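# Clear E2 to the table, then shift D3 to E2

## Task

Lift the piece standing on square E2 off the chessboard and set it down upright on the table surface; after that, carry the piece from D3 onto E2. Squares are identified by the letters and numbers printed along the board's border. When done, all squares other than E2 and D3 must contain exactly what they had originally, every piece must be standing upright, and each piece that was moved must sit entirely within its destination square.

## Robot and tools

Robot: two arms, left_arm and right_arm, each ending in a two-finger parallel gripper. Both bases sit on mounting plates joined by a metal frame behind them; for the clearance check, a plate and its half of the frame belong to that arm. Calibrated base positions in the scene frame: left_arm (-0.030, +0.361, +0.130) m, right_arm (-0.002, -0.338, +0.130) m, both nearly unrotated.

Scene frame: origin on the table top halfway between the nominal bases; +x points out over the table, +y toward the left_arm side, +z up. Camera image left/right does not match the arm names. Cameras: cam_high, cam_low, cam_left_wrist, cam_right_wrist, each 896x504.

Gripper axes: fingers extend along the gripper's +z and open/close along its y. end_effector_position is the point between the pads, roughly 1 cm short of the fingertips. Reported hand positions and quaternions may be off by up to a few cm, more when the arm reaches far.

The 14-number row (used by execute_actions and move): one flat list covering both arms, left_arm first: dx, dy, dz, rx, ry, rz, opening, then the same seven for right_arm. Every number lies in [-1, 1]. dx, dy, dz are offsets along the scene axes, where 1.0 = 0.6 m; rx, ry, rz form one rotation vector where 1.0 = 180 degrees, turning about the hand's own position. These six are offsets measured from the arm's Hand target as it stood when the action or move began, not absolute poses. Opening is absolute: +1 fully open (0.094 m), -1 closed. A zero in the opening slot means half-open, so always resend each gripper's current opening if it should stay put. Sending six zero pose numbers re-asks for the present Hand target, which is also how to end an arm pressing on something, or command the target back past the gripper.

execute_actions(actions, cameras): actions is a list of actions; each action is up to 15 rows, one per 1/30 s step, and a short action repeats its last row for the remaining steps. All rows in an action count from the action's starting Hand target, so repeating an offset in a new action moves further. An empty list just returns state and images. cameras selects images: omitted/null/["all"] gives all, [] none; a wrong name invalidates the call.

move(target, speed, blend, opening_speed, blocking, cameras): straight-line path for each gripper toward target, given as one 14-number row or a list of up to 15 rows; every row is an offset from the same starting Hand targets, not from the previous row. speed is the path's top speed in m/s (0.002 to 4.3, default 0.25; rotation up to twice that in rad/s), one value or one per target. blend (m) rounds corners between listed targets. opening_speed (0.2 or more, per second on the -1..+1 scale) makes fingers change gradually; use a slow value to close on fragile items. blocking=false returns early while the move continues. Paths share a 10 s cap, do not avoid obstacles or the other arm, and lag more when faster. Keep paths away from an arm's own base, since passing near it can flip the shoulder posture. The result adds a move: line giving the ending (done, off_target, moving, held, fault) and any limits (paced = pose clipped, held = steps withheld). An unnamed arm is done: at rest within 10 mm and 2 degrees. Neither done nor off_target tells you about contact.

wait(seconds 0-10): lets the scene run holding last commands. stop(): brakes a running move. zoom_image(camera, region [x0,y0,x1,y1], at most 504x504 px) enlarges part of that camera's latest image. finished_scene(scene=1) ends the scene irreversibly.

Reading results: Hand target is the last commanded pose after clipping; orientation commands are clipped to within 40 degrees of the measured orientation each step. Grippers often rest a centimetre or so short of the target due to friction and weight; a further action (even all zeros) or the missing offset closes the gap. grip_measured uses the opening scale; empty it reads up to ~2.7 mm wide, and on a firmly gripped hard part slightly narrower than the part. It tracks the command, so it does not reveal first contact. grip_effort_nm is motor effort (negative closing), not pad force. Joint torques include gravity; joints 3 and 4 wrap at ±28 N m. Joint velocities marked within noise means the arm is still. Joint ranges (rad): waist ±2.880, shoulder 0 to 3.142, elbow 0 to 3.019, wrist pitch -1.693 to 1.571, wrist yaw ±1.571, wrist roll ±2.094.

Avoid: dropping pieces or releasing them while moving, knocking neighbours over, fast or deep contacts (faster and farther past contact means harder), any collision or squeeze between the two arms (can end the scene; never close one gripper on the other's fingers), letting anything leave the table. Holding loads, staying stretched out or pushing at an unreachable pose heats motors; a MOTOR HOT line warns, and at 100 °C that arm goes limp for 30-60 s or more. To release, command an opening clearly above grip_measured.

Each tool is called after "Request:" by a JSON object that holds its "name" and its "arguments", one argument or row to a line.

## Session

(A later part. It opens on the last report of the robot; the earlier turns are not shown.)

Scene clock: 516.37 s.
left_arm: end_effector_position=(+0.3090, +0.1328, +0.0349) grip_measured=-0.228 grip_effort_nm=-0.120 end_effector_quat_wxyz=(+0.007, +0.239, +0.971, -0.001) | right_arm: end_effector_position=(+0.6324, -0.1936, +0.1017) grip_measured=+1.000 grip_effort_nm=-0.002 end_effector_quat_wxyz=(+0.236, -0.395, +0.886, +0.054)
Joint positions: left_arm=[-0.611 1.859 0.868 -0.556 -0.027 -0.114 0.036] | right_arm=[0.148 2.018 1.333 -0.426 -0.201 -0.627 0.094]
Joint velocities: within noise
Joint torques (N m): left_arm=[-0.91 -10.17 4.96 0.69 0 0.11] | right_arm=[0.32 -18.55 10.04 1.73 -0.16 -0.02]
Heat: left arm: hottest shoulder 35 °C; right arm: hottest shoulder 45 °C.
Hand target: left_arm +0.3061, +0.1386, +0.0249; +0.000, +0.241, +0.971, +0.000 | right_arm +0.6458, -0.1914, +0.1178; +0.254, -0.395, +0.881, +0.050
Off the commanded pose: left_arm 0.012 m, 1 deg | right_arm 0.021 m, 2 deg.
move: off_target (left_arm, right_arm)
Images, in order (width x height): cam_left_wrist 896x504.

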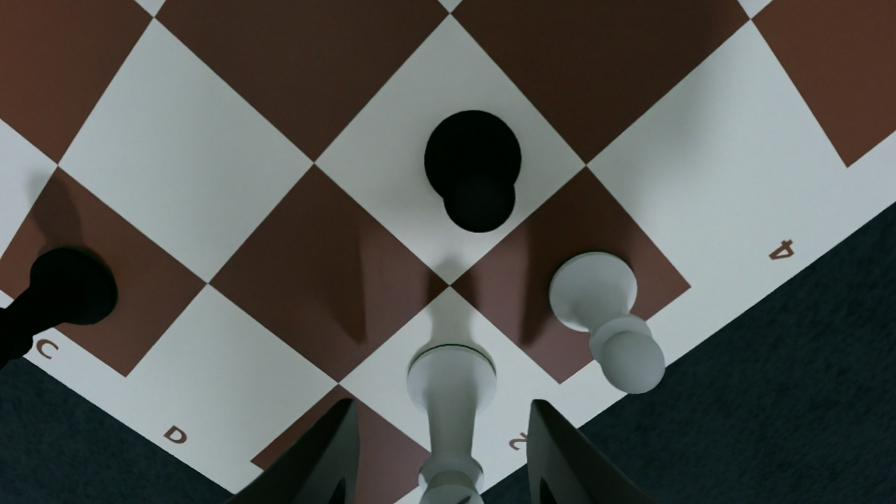

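Request:
{"name": "move", "arguments": {
  "target": [
    [-0.0073, -0.0106, 0, 0, 0, 0, -0.23, 0, 0, 0, 0, 0, 0, 1],
    [-0.0073, -0.0106, 0, 0, 0, 0, -0.86, 0, 0, 0, 0, 0, 0, 1]
  ],
  "speed": 0.1,
  "opening_speed": 0.5,
  "cameras": ["cam_high", "cam_low", "cam_left_wrist"]
}}

Request:
{"name": "zoom_image", "arguments": {
  "camera": "cam_left_wrist",
  "region": [320, 250, 570, 504]
}}

Request:
{"name": "zoom_image", "arguments": {
  "camera": "cam_low",
  "region": [440, 180, 550, 280]
}}

Scene clock: 533.67 s.
left_arm: end_effector_position=(+0.3090, +0.1327, +0.0349) grip_measured=-0.788 grip_effort_nm=-1.004 end_effector_quat_wxyz=(+0.007, +0.239, +0.971, -0.001) | right_arm: end_effector_position=(+0.6324, -0.1936, +0.1017) grip_measured=+1.000 grip_effort_nm=-0.007 end_effector_quat_wxyz=(+0.236, -0.395, +0.886, +0.054)
Joint positions: left_arm=[-0.611 1.859 0.868 -0.556 -0.026 -0.113 0.01] | right_arm=[0.148 2.018 1.333 -0.426 -0.201 -0.627 0.094]
Joint velocities: within noise
Joint torques (N m): left_arm=[-2.26 -10.17 4.94 0.69 -0.03 -0.09] | right_arm=[0.32 -18.55 10.06 1.73 -0.16 -0.02]
Heat: left arm: hottest shoulder 35 °C; right arm: hottest shoulder 46 °C.
Hand target: left_arm +0.3017, +0.1322, +0.0249; +0.000, +0.241, +0.971, +0.000 | right_arm +0.6458, -0.1914, +0.1178; +0.254, -0.395, +0.881, +0.050
Off the commanded pose: left_arm 0.012 m, 1 deg | right_arm 0.021 m, 2 deg.
move: off_target (left_arm, right_arm); target 2's new opening was sent with left_arm's hand 0.012 m and 1 deg from that target
Images, in order (width x height): cam_high 896x504, cam_low 896x504, cam_left_wrist 896x504.

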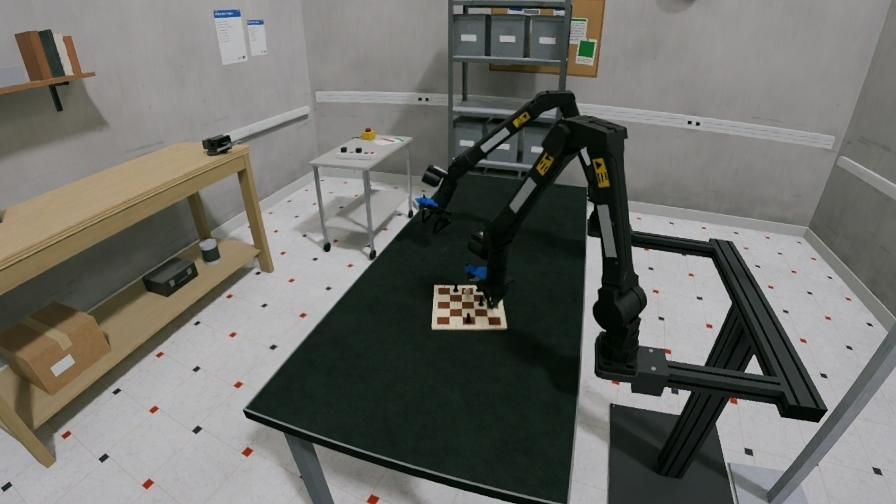

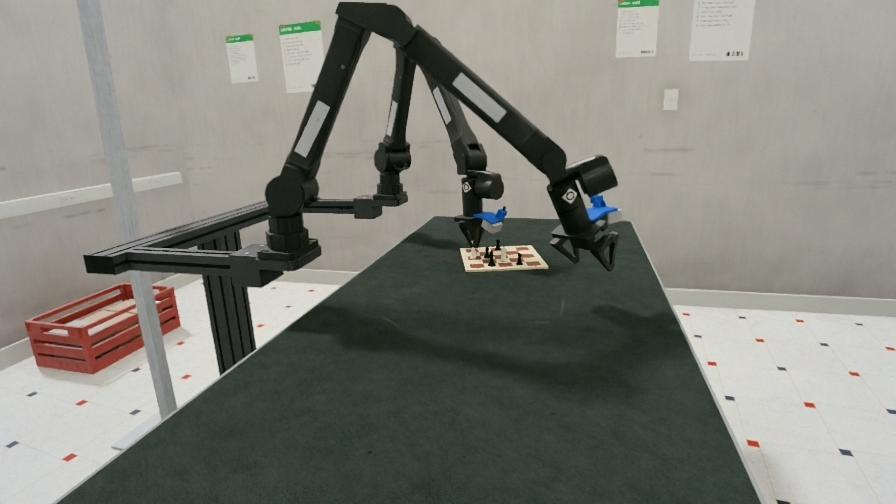

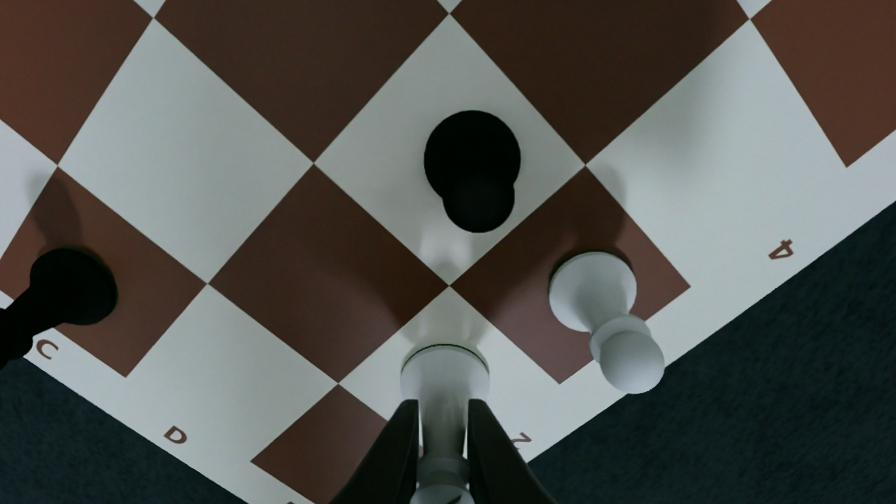

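Scaled by 1.984 from the camera's 896x504 image, which has a finer 1280x720 frame.

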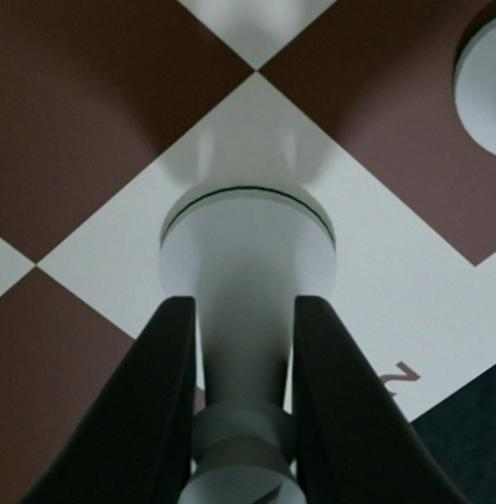

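Scaled by 4.582 from the camera's 896x504 image, which has a finer 1280x720 frame.

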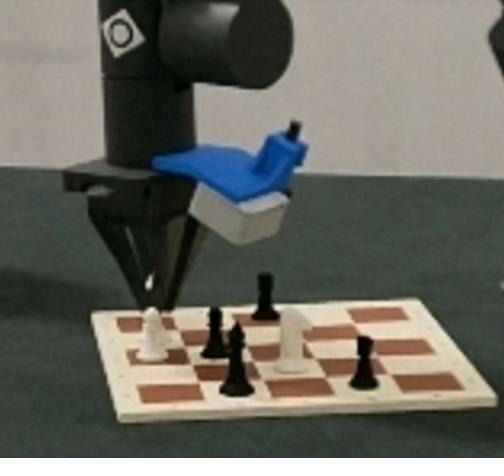

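Request:
{"name": "move", "arguments": {
  "target": [
    [0, 0, 0.0583, 0, 0, 0, -0.86, 0, 0, 0, 0, 0, 0, 1],
    [-0.1195, -0.0365, 0.0583, 0, 0, 0, -0.86, 0, 0, 0, 0, 0, 0, 1],
    [-0.1195, -0.0365, 0.0167, 0, 0, 0, -0.86, 0, 0, 0, 0, 0, 0, 1]
  ],
  "speed": [0.12, 0.15, 0.1],
  "blend": [0.015, 0.015, 0],
  "cameras": ["cam_high", "cam_low", "cam_left_wrist"]
}}

Request:
{"name": "zoom_image", "arguments": {
  "camera": "cam_left_wrist",
  "region": [320, 250, 570, 504]
}}

Request:
{"name": "zoom_image", "arguments": {
  "camera": "cam_low",
  "region": [420, 180, 530, 280]
}}

Scene clock: 583.90 s.
left_arm: end_effector_position=(+0.2347, +0.1062, +0.0450) grip_measured=-0.789 grip_effort_nm=-1.038 end_effector_quat_wxyz=(+0.008, +0.247, +0.969, -0.004) | right_arm: end_effector_position=(+0.6324, -0.1936, +0.1017) grip_measured=+1.000 grip_effort_nm=-0.007 end_effector_quat_wxyz=(+0.236, -0.395, +0.886, +0.054)
Joint positions: left_arm=[-0.785 1.768 0.748 -0.527 -0.026 -0.271 0.01] | right_arm=[0.148 2.018 1.333 -0.426 -0.201 -0.627 0.094]
Joint velocities: within noise
Joint torques (N m): left_arm=[-1.55 -8.41 4.74 0.61 -0.13 -0.11] | right_arm=[0.32 -18.55 10.06 1.73 -0.16 -0.02]
Heat: left arm: hottest shoulder 35 °C; right arm: hottest shoulder 46 °C.
Hand target: left_arm +0.2299, +0.1104, +0.0349; +0.000, +0.241, +0.971, +0.000 | right_arm +0.6458, -0.1914, +0.1178; +0.254, -0.395, +0.881, +0.050
Off the commanded pose: left_arm 0.012 m, 1 deg | right_arm 0.021 m, 2 deg.
move: off_target (left_arm, right_arm); blend cut to 0.0125 m at target 2
Images, in order (width x height): cam_high 896x504, cam_low 896x504, cam_left_wrist 896x504.

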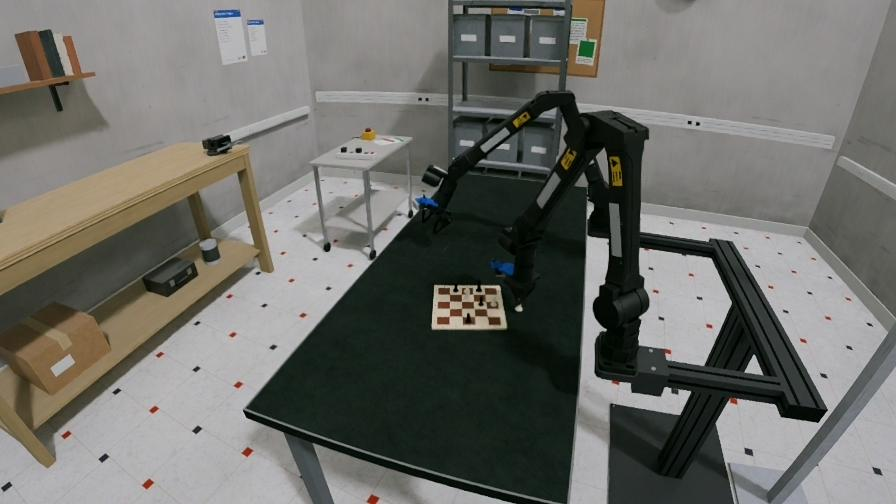

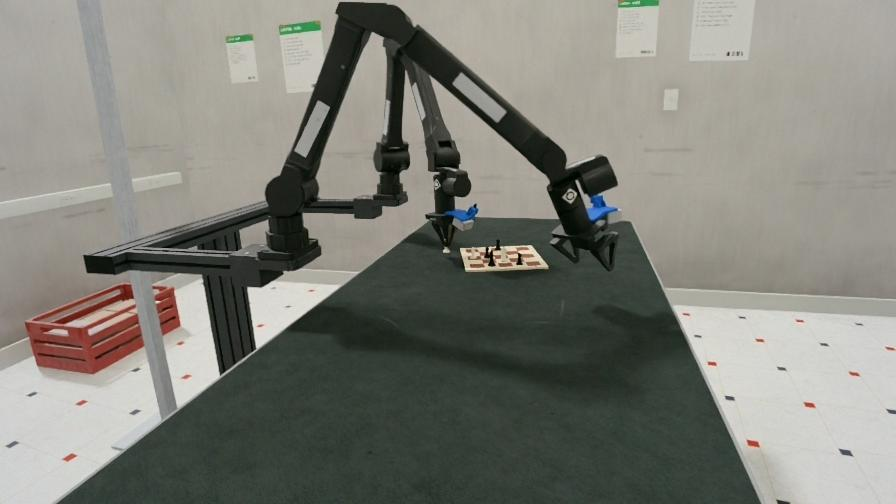

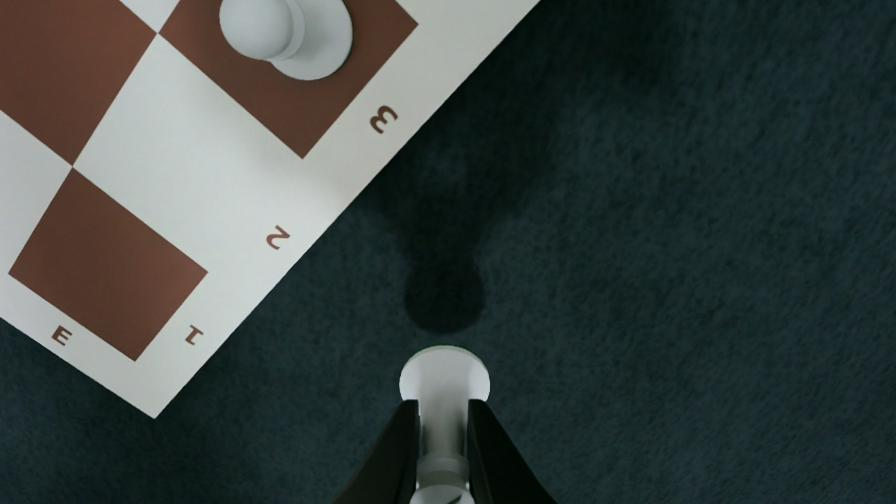

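Scaled by 1.984 from the camera's 896x504 image, which has a finer 1280x720 frame.

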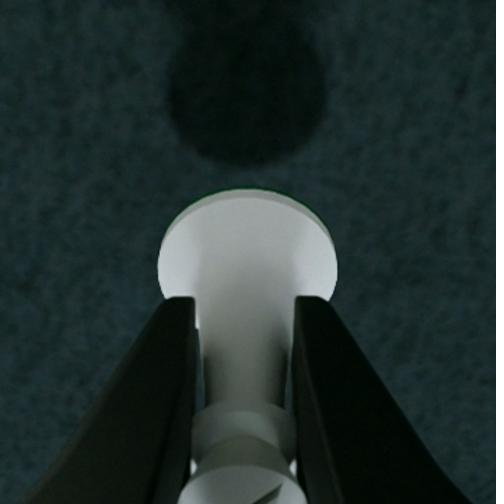

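Scaled by 4.582 from the camera's 896x504 image, which has a finer 1280x720 frame.

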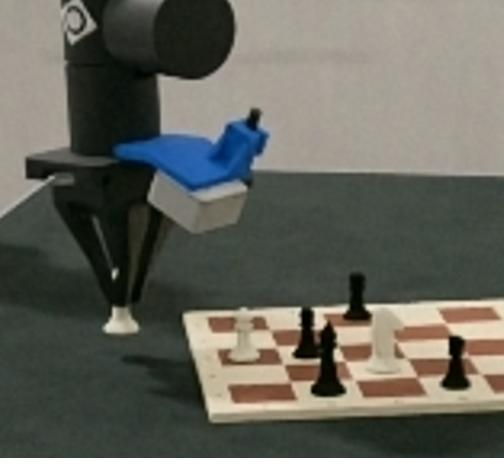

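Request:
{"name": "move", "arguments": {
  "target": [0, 0, -0.0200, 0, 0, 0, -0.86, 0, 0, 0, 0, 0, 0, 1],
  "speed": 0.04,
  "cameras": ["cam_left_wrist"]
}}

Request:
{"name": "zoom_image", "arguments": {
  "camera": "cam_left_wrist",
  "region": [320, 250, 570, 504]
}}

Scene clock: 592.90 s.
left_arm: end_effector_position=(+0.2355, +0.1050, +0.0336) grip_measured=-0.789 grip_effort_nm=-1.033 end_effector_quat_wxyz=(+0.009, +0.247, +0.969, -0.005) | right_arm: end_effector_position=(+0.6324, -0.1936, +0.1017) grip_measured=+1.000 grip_effort_nm=-0.002 end_effector_quat_wxyz=(+0.236, -0.395, +0.886, +0.054)
Joint positions: left_arm=[-0.785 1.802 0.748 -0.491 -0.026 -0.272 0.01] | right_arm=[0.148 2.018 1.333 -0.426 -0.201 -0.627 0.094]
Joint velocities: within noise
Joint torques (N m): left_arm=[-1.55 -8.47 4.31 0.7 -0.13 -0.13] | right_arm=[0.32 -18.49 10.06 1.73 -0.16 -0.02]
Heat: left arm: hottest shoulder 35 °C; right arm: hottest shoulder 46 °C.
Hand target: left_arm +0.2299, +0.1105, +0.0228; +0.000, +0.241, +0.971, +0.000 | right_arm +0.6458, -0.1914, +0.1178; +0.254, -0.395, +0.881, +0.050
Off the commanded pose: left_arm 0.013 m, 1 deg | right_arm 0.021 m, 2 deg.
move: off_target (left_arm, right_arm)
Images, in order (width x height): cam_left_wrist 896x504.

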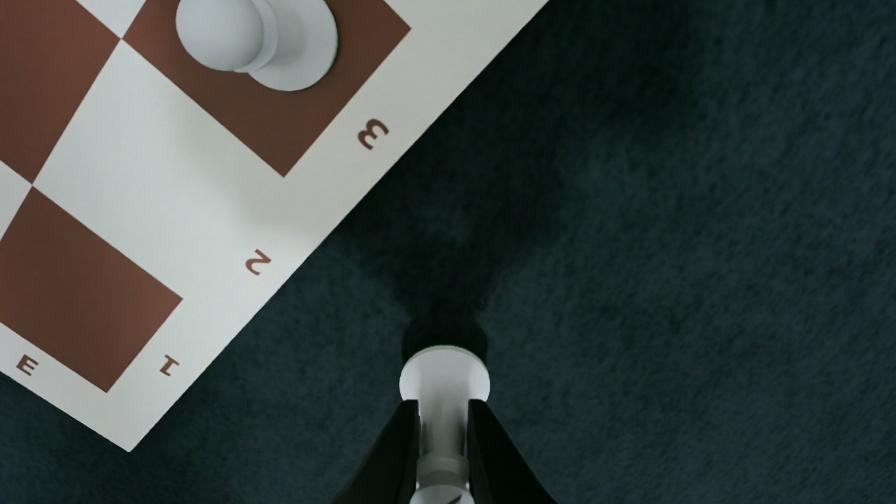

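Scaled by 1.984 from the camera's 896x504 image, which has a finer 1280x720 frame.

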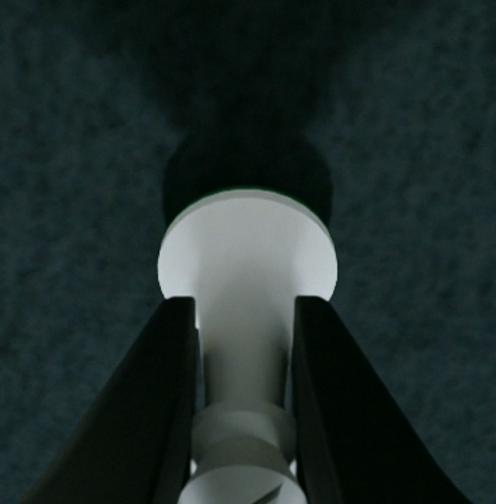

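Request:
{"name": "move", "arguments": {
  "target": [0, 0, -0.0060, 0, 0, 0, -0.86, 0, 0, 0, 0, 0, 0, 1],
  "speed": 0.03,
  "cameras": ["cam_left_wrist"]
}}

Request:
{"name": "zoom_image", "arguments": {
  "camera": "cam_left_wrist",
  "region": [320, 250, 570, 504]
}}

Scene clock: 602.83 s.
left_arm: end_effector_position=(+0.2360, +0.1044, +0.0307) grip_measured=-0.789 grip_effort_nm=-1.038 end_effector_quat_wxyz=(+0.010, +0.247, +0.969, -0.006) | right_arm: end_effector_position=(+0.6324, -0.1936, +0.1017) grip_measured=+1.000 grip_effort_nm=-0.002 end_effector_quat_wxyz=(+0.236, -0.395, +0.886, +0.054)
Joint positions: left_arm=[-0.785 1.81 0.748 -0.48 -0.026 -0.272 0.01] | right_arm=[0.148 2.018 1.333 -0.426 -0.201 -0.627 0.094]
Joint velocities: within noise
Joint torques (N m): left_arm=[-1.55 -8.41 4.23 0.69 -0.13 -0.13] | right_arm=[0.32 -18.49 10.06 1.74 -0.16 -0.02]
Heat: left arm: hottest shoulder 34 °C; right arm: hottest shoulder 46 °C.
Hand target: left_arm +0.2299, +0.1104, +0.0193; +0.000, +0.241, +0.971, +0.000 | right_arm +0.6458, -0.1914, +0.1178; +0.254, -0.395, +0.881, +0.050
Off the commanded pose: left_arm 0.014 m, 1 deg | right_arm 0.021 m, 2 deg.
move: off_target (left_arm, right_arm)
Images, in order (width x height): cam_left_wrist 896x504.

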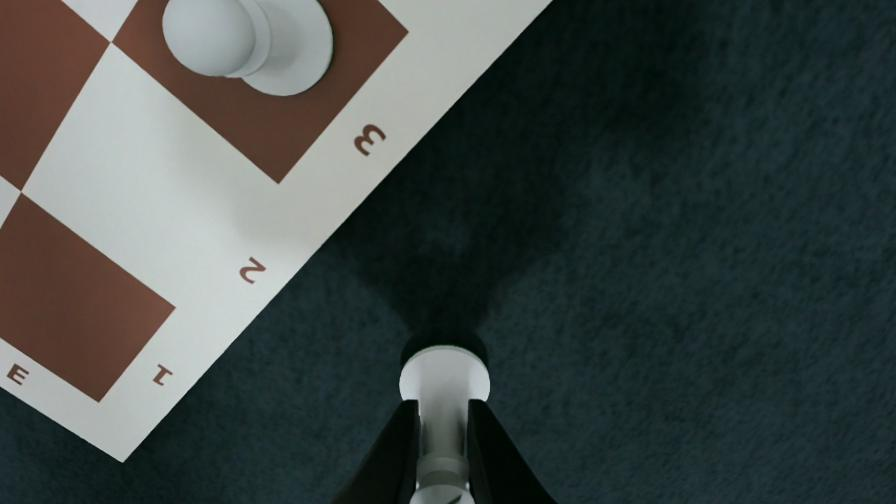

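Scaled by 1.984 from the camera's 896x504 image, which has a finer 1280x720 frame.

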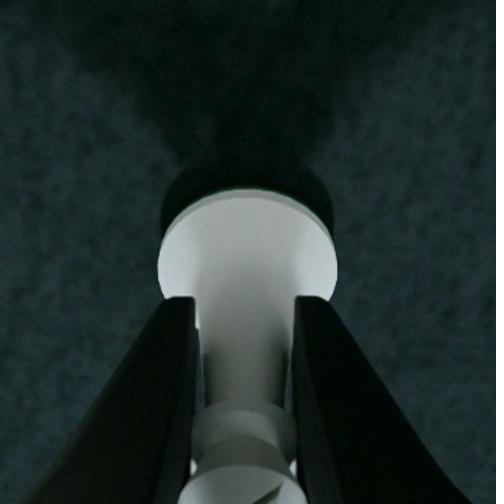

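Request:
{"name": "move", "arguments": {
  "target": [0, 0, -0.0075, 0, 0, 0, -0.86, 0, 0, 0, 0, 0, 0, 1],
  "speed": 0.03,
  "cameras": ["cam_left_wrist"]
}}

Request:
{"name": "zoom_image", "arguments": {
  "camera": "cam_left_wrist",
  "region": [320, 250, 570, 504]
}}

Scene clock: 612.97 s.
left_arm: end_effector_position=(+0.2366, +0.1038, +0.0281) grip_measured=-0.789 grip_effort_nm=-1.038 end_effector_quat_wxyz=(+0.011, +0.246, +0.969, -0.006) | right_arm: end_effector_position=(+0.6324, -0.1936, +0.1017) grip_measured=+1.000 grip_effort_nm=-0.007 end_effector_quat_wxyz=(+0.236, -0.395, +0.886, +0.054)
Joint positions: left_arm=[-0.785 1.818 0.748 -0.469 -0.026 -0.272 0.01] | right_arm=[0.148 2.018 1.333 -0.426 -0.201 -0.627 0.094]
Joint velocities: within noise
Joint torques (N m): left_arm=[-1.55 -8.12 4.14 0.77 -0.13 -0.13] | right_arm=[0.32 -18.61 10.06 1.73 -0.16 -0.02]
Heat: left arm: hottest shoulder 34 °C; right arm: hottest shoulder 46 °C.
Hand target: left_arm +0.2299, +0.1105, +0.0148; +0.000, +0.241, +0.971, +0.000 | right_arm +0.6458, -0.1914, +0.1178; +0.254, -0.395, +0.881, +0.050
Off the commanded pose: left_arm 0.016 m, 2 deg | right_arm 0.021 m, 2 deg.
move: off_target (left_arm, right_arm)
Images, in order (width x height): cam_left_wrist 896x504.

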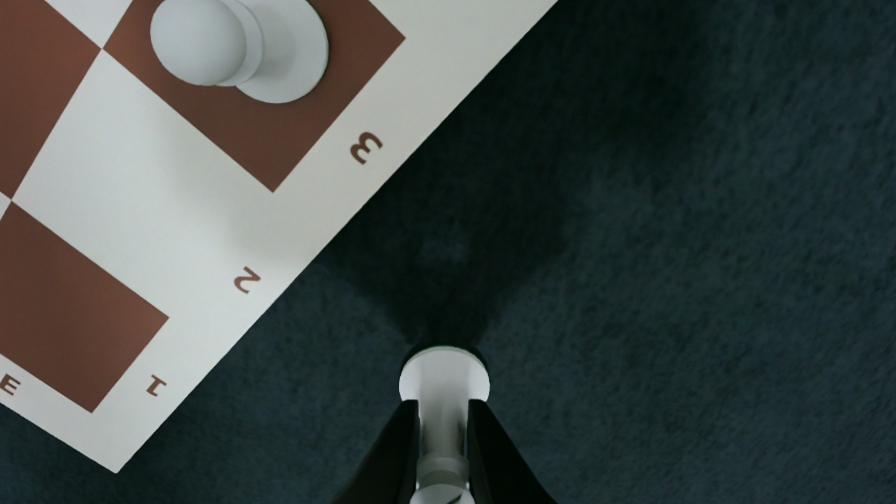

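Scaled by 1.984 from the camera's 896x504 image, which has a finer 1280x720 frame.

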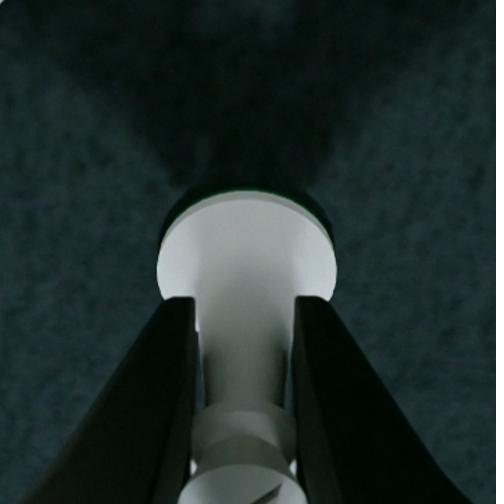

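Request:
{"name": "move", "arguments": {
  "target": [0, 0, -0.0050, 0, 0, 0, -0.86, 0, 0, 0, 0, 0, 0, 1],
  "speed": 0.03,
  "cameras": ["cam_left_wrist"]
}}

Request:
{"name": "zoom_image", "arguments": {
  "camera": "cam_left_wrist",
  "region": [320, 250, 570, 504]
}}

Scene clock: 619.73 s.
left_arm: end_effector_position=(+0.2370, +0.1034, +0.0280) grip_measured=-0.789 grip_effort_nm=-1.033 end_effector_quat_wxyz=(+0.012, +0.246, +0.969, -0.007) | right_arm: end_effector_position=(+0.6324, -0.1936, +0.1017) grip_measured=+1.000 grip_effort_nm=-0.007 end_effector_quat_wxyz=(+0.236, -0.395, +0.886, +0.054)
Joint positions: left_arm=[-0.785 1.818 0.748 -0.467 -0.026 -0.272 0.01] | right_arm=[0.148 2.018 1.333 -0.426 -0.201 -0.627 0.094]
Joint velocities: within noise
Joint torques (N m): left_arm=[-1.55 -7.59 4.11 1.01 -0.13 -0.13] | right_arm=[0.32 -18.55 10.04 1.73 -0.16 -0.02]
Heat: left arm: hottest shoulder 34 °C; right arm: hottest shoulder 46 °C.
Hand target: left_arm +0.2299, +0.1105, +0.0117; +0.000, +0.241, +0.971, +0.000 | right_arm +0.6458, -0.1914, +0.1178; +0.254, -0.395, +0.881, +0.050
Off the commanded pose: left_arm 0.019 m, 2 deg | right_arm 0.021 m, 2 deg.
move: off_target (left_arm, right_arm)
Images, in order (width x height): cam_left_wrist 896x504.

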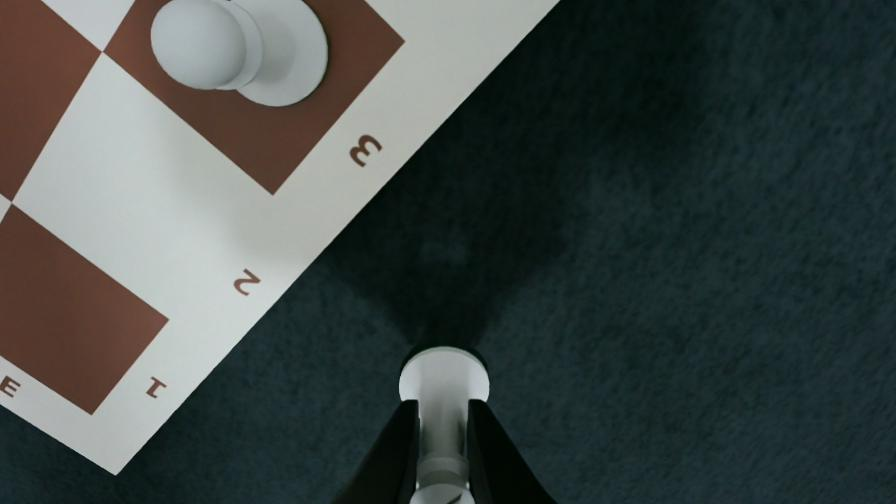

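Scaled by 1.984 from the camera's 896x504 image, which has a finer 1280x720 frame.

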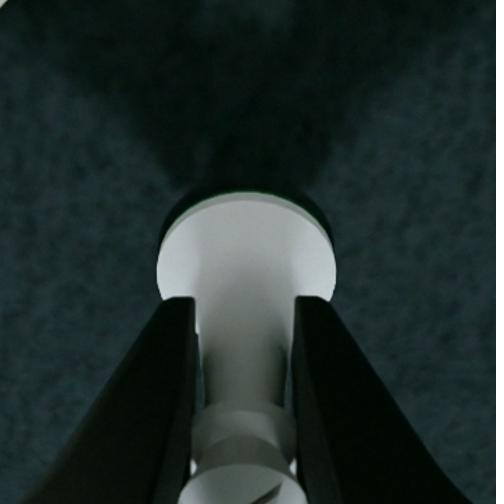

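Request:
{"name": "move", "arguments": {
  "target": [
    [0, 0, 0.0067, 0, 0, 0, -0.86, 0, 0, 0, 0, 0, 0, 1],
    [0, 0, 0.0067, 0, 0, 0, -0.23, 0, 0, 0, 0, 0, 0, 1],
    [0, 0, 0.125, 0, 0, 0, -0.23, 0, 0, 0, 0, 0, 0, 1],
    [0.2002, -0.0158, 0.1272, 0, 0, 0, -0.23, 0, 0, 0, 0, 0, 0, 1]
  ],
  "speed": [0.05, 0.05, 0.15, 0.2],
  "blend": [0, 0, 0.02, 0],
  "opening_speed": 0.8,
  "cameras": ["cam_high", "cam_low", "cam_left_wrist"]
}}

Request:
{"name": "zoom_image", "arguments": {
  "camera": "cam_left_wrist",
  "region": [330, 150, 600, 420]
}}

Request:
{"name": "zoom_image", "arguments": {
  "camera": "cam_low",
  "region": [420, 180, 560, 280]
}}

Scene clock: 687.40 s.
left_arm: end_effector_position=(+0.3431, +0.1046, +0.0916) grip_measured=-0.232 grip_effort_nm=0.110 end_effector_quat_wxyz=(+0.005, +0.236, +0.972, -0.001) | right_arm: end_effector_position=(+0.6324, -0.1936, +0.1017) grip_measured=+1.000 grip_effort_nm=-0.007 end_effector_quat_wxyz=(+0.236, -0.395, +0.886, +0.054)
Joint positions: left_arm=[-0.622 1.813 1.027 -0.766 -0.025 -0.132 0.036] | right_arm=[0.148 2.018 1.333 -0.426 -0.201 -0.627 0.094]
Joint velocities: within noise
Joint torques (N m): left_arm=[-1.49 -10.75 9.84 -0.43 -0.07 0.11] | right_arm=[0.32 -18.55 10.06 1.73 -0.16 -0.02]
Heat: left arm: hottest shoulder 34 °C; right arm: hottest shoulder 46 °C.
Hand target: left_arm +0.3502, +0.1009, +0.0882; +0.000, +0.241, +0.971, +0.000 | right_arm +0.6458, -0.1914, +0.1178; +0.254, -0.395, +0.881, +0.050
Off the commanded pose: left_arm 0.009 m, 1 deg | right_arm 0.021 m, 2 deg.
move: off_target (right_arm); target 2's new opening was sent with left_arm's hand 0.016 m and 2 deg from that target
Images, in order (width x height): cam_high 896x504, cam_low 896x504, cam_left_wrist 896x504.

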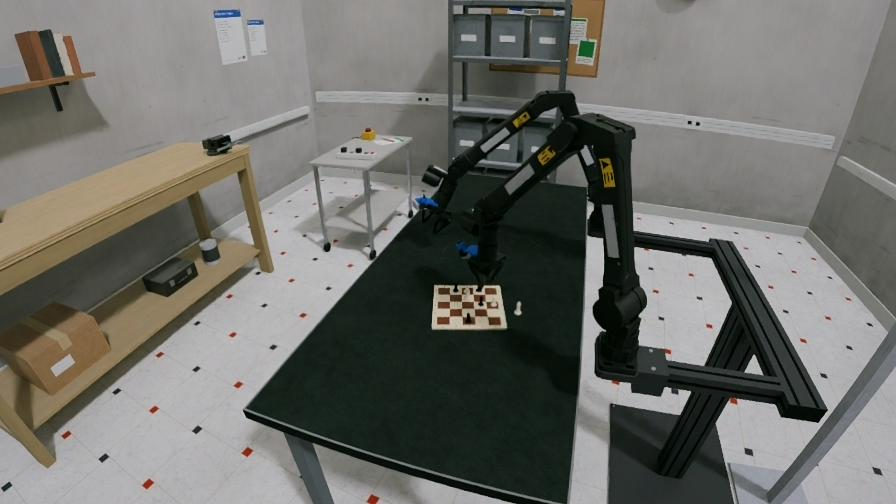

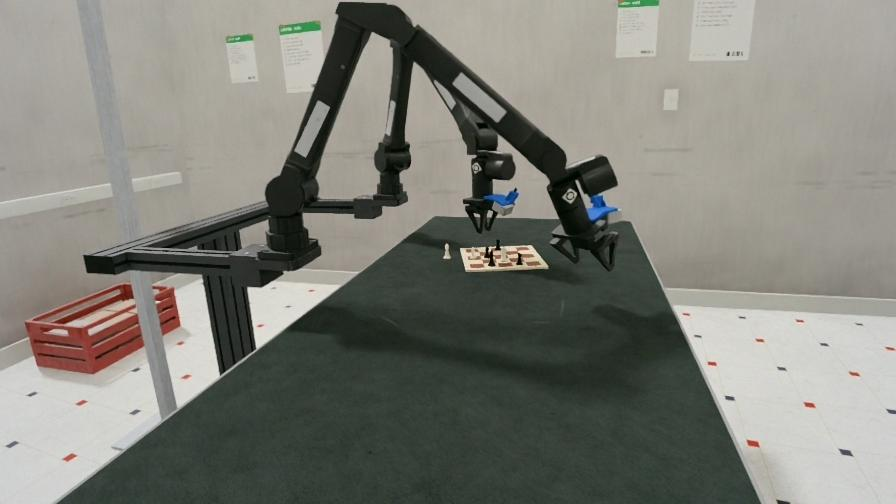

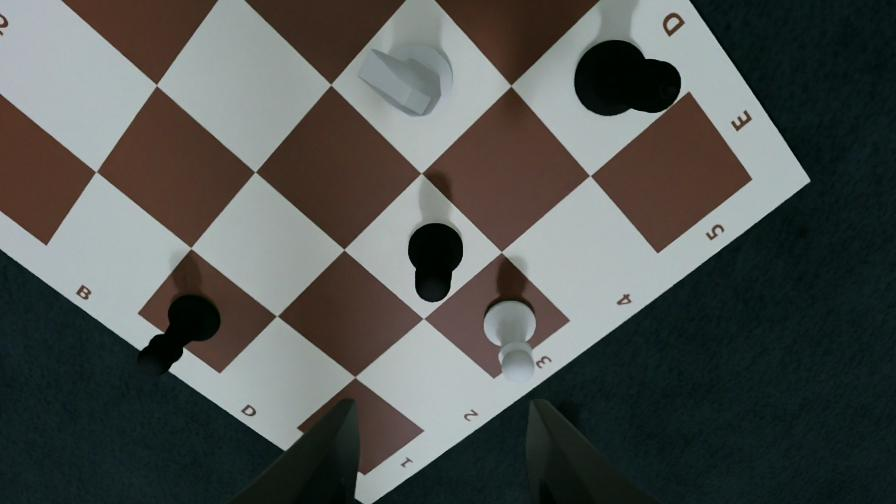

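Scaled by 1.867 from the camera's 896x504 image, which has a finer 1280x720 frame.

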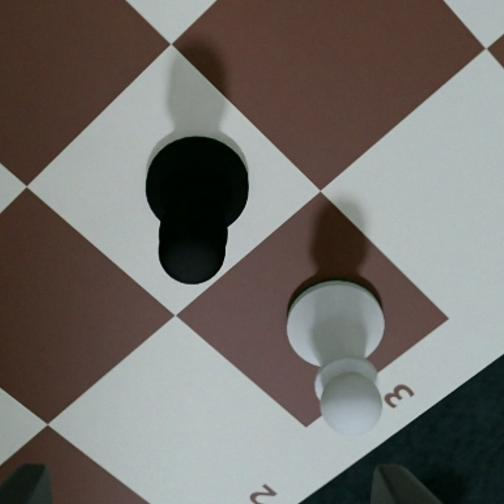

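Scaled by 3.600 from the camera's 896x504 image, which has a finer 1280x720 frame.

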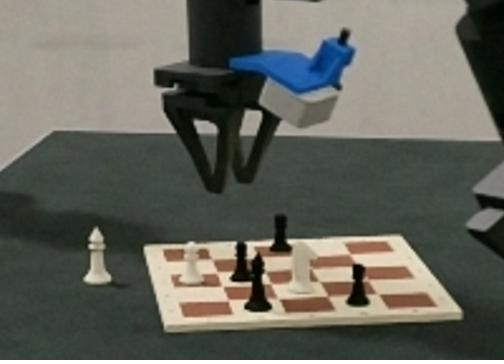

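Request:
{"name": "move", "arguments": {
  "target": [0.0067, -0.0020, -0.0627, 0, 0, 0, -0.23, 0, 0, 0, 0, 0, 0, 1],
  "speed": 0.12,
  "cameras": ["cam_left_wrist"]
}}

Request:
{"name": "zoom_image", "arguments": {
  "camera": "cam_left_wrist",
  "region": [320, 230, 590, 500]
}}

Scene clock: 705.50 s.
left_arm: end_effector_position=(+0.3410, +0.1050, +0.0537) grip_measured=-0.232 grip_effort_nm=0.110 end_effector_quat_wxyz=(-0.008, +0.239, +0.971, +0.004) | right_arm: end_effector_position=(+0.6324, -0.1936, +0.1017) grip_measured=+1.000 grip_effort_nm=0.007 end_effector_quat_wxyz=(+0.236, -0.395, +0.886, +0.054)
Joint positions: left_arm=[-0.622 1.901 1.027 -0.706 -0.025 -0.127 0.036] | right_arm=[0.148 2.018 1.333 -0.426 -0.201 -0.627 0.094]
Joint velocities: within noise
Joint torques (N m): left_arm=[-1.14 -11.58 8.92 0.57 -0.08 0.09] | right_arm=[0.32 -18.55 10.07 1.73 -0.16 -0.02]
Heat: left arm: hottest shoulder 35 °C; right arm: hottest shoulder 46 °C.
Hand target: left_arm +0.3542, +0.0997, +0.0505; +0.000, +0.241, +0.971, +0.000 | right_arm +0.6458, -0.1914, +0.1178; +0.254, -0.395, +0.881, +0.050
Off the commanded pose: left_arm 0.015 m, 1 deg | right_arm 0.021 m, 2 deg.
move: off_target (left_arm, right_arm)
Images, in order (width x height): cam_left_wrist 896x504.

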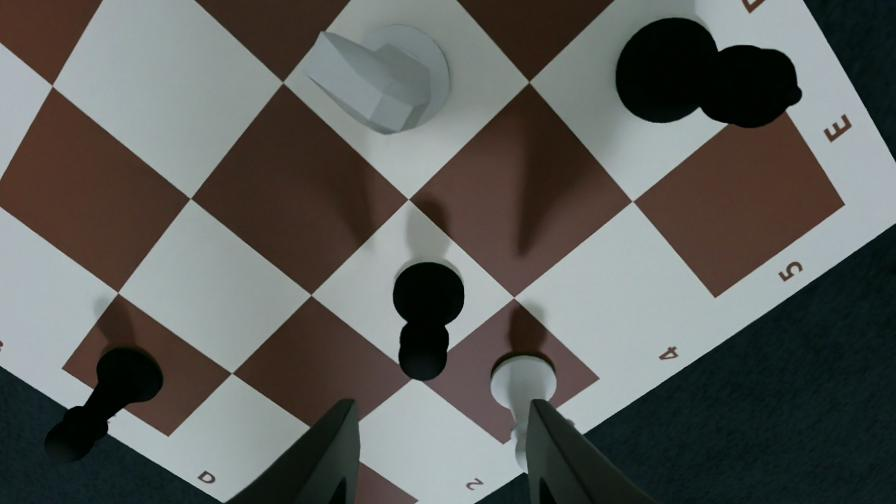

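Scaled by 1.867 from the camera's 896x504 image, which has a finer 1280x720 frame.

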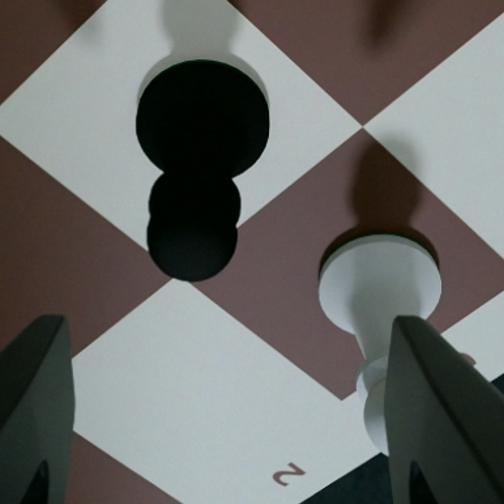

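Request:
{"name": "move", "arguments": {
  "target": [0.0158, 0.0025, 0, 0, 0, 0, -0.23, 0, 0, 0, 0, 0, 0, 1],
  "speed": 0.1,
  "cameras": ["cam_left_wrist"]
}}

Request:
{"name": "zoom_image", "arguments": {
  "camera": "cam_left_wrist",
  "region": [320, 230, 590, 500]
}}

Scene clock: 739.40 s.
left_arm: end_effector_position=(+0.3519, +0.1046, +0.0575) grip_measured=-0.232 grip_effort_nm=0.105 end_effector_quat_wxyz=(-0.001, +0.239, +0.971, +0.001) | right_arm: end_effector_position=(+0.6324, -0.1936, +0.1017) grip_measured=+1.000 grip_effort_nm=0.002 end_effector_quat_wxyz=(+0.236, -0.395, +0.886, +0.054)
Joint positions: left_arm=[-0.609 1.901 1.045 -0.706 -0.025 -0.113 0.036] | right_arm=[0.148 2.018 1.333 -0.426 -0.201 -0.627 0.094]
Joint velocities: within noise
Joint torques (N m): left_arm=[-1.03 -10.64 9.52 0.25 -0.07 0.09] | right_arm=[0.32 -18.55 10.06 1.74 -0.16 -0.02]
Heat: left arm: hottest shoulder 35 °C; right arm: hottest shoulder 46 °C.
Hand target: left_arm +0.3636, +0.1012, +0.0506; +0.000, +0.241, +0.971, +0.000 | right_arm +0.6458, -0.1914, +0.1178; +0.254, -0.395, +0.881, +0.050
Off the commanded pose: left_arm 0.014 m, 0 deg | right_arm 0.021 m, 2 deg.
move: off_target (left_arm, right_arm)
Images, in order (width x height): cam_left_wrist 896x504.

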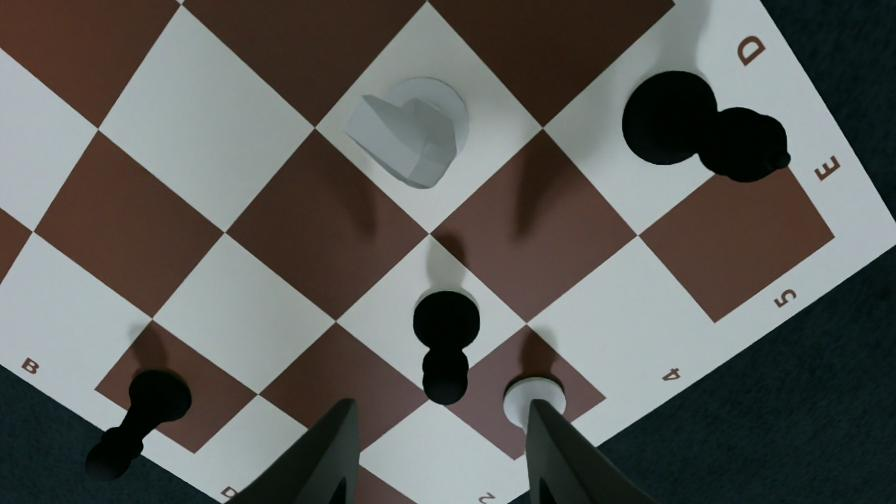

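Scaled by 1.867 from the camera's 896x504 image, which has a finer 1280x720 frame.

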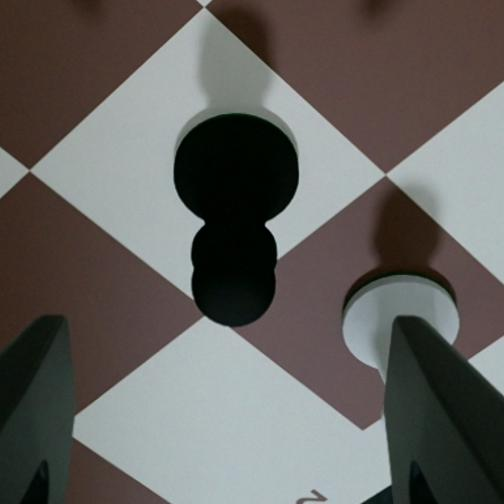

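Request:
{"name": "move", "arguments": {
  "target": [
    [0.0040, -0.0027, -0.0388, 0, 0, 0, -0.23, 0, 0, 0, 0, 0, 0, 1],
    [0.0040, -0.0027, -0.0388, 0, 0, 0, -0.90, 0, 0, 0, 0, 0, 0, 1]
  ],
  "speed": [0.1, 0.1],
  "opening_speed": 0.5,
  "cameras": ["cam_high", "cam_low", "cam_left_wrist"]
}}

Request:
{"name": "zoom_image", "arguments": {
  "camera": "cam_left_wrist",
  "region": [300, 230, 574, 504]
}}

Request:
{"name": "zoom_image", "arguments": {
  "camera": "cam_low",
  "region": [420, 180, 560, 280]
}}

Scene clock: 764.10 s.
left_arm: end_effector_position=(+0.3510, +0.1045, +0.0321) grip_measured=-0.810 grip_effort_nm=-1.018 end_effector_quat_wxyz=(-0.009, +0.240, +0.971, +0.004) | right_arm: end_effector_position=(+0.6324, -0.1936, +0.1017) grip_measured=+1.000 grip_effort_nm=0.002 end_effector_quat_wxyz=(+0.236, -0.395, +0.886, +0.054)
Joint positions: left_arm=[-0.609 1.962 1.05 -0.668 -0.025 -0.111 0.009] | right_arm=[0.148 2.018 1.333 -0.426 -0.201 -0.627 0.094]
Joint velocities: within noise
Joint torques (N m): left_arm=[-0.97 -11.75 8.99 0.61 -0.07 0.1] | right_arm=[0.32 -18.49 10.07 1.73 -0.16 -0.02]
Heat: left arm: hottest shoulder 36 °C; right arm: hottest shoulder 46 °C.
Hand target: left_arm +0.3659, +0.0996, +0.0273; +0.000, +0.241, +0.971, +0.000 | right_arm +0.6458, -0.1914, +0.1178; +0.254, -0.395, +0.881, +0.050
Off the commanded pose: left_arm 0.016 m, 1 deg | right_arm 0.021 m, 2 deg.
move: off_target (left_arm, right_arm); target 2's new opening was sent with left_arm's hand 0.016 m and 1 deg from that target
Images, in order (width x height): cam_high 896x504, cam_low 896x504, cam_left_wrist 896x504.

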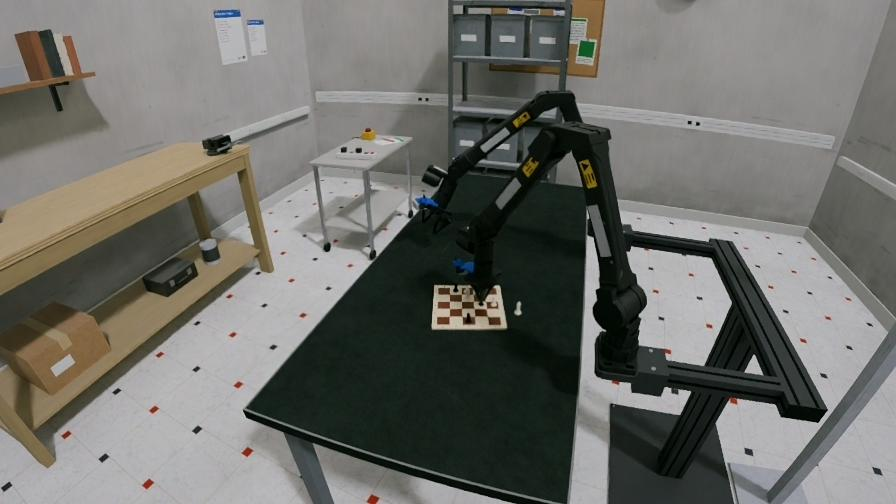

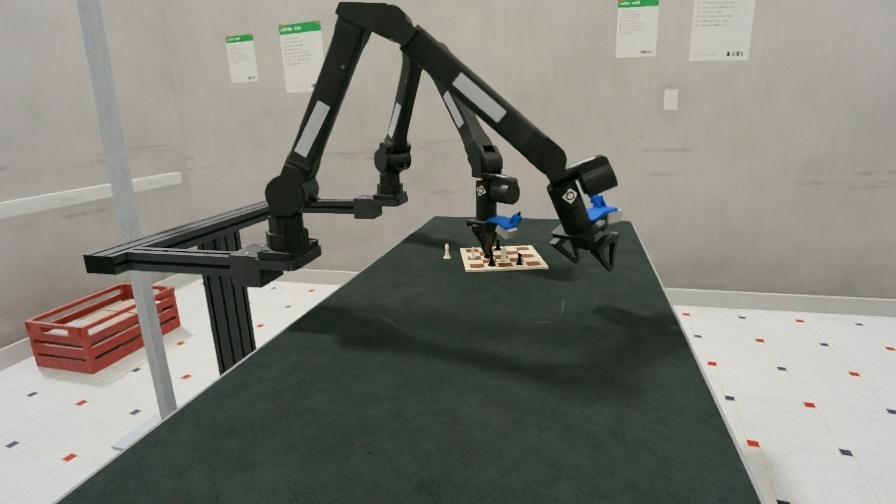

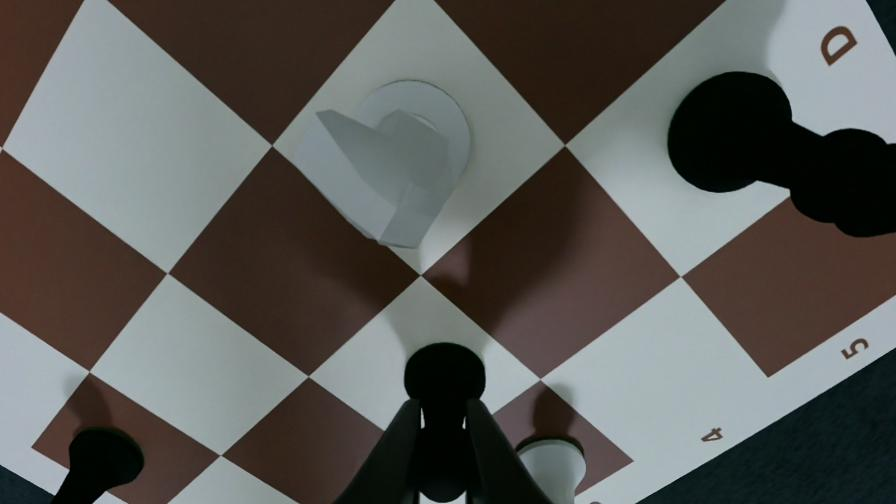

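Scaled by 1.839 from the camera's 896x504 image, which has a finer 1280x720 frame.

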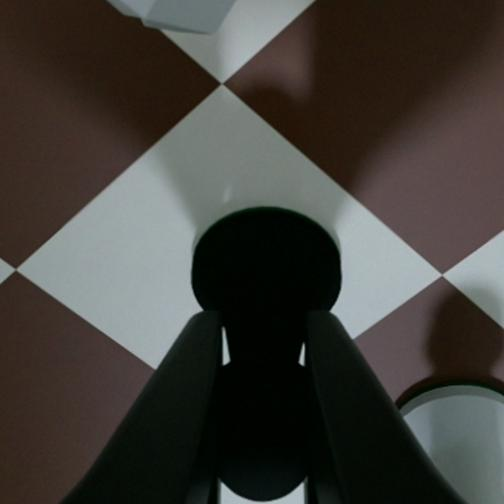

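Scaled by 3.600 from the camera's 896x504 image, which has a finer 1280x720 frame.

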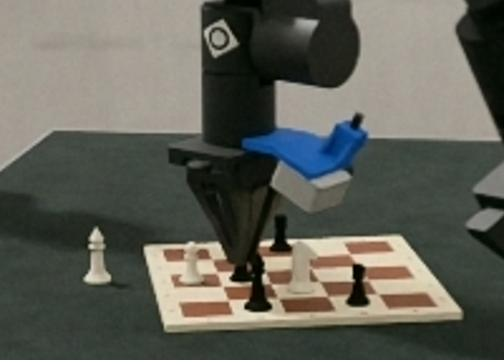

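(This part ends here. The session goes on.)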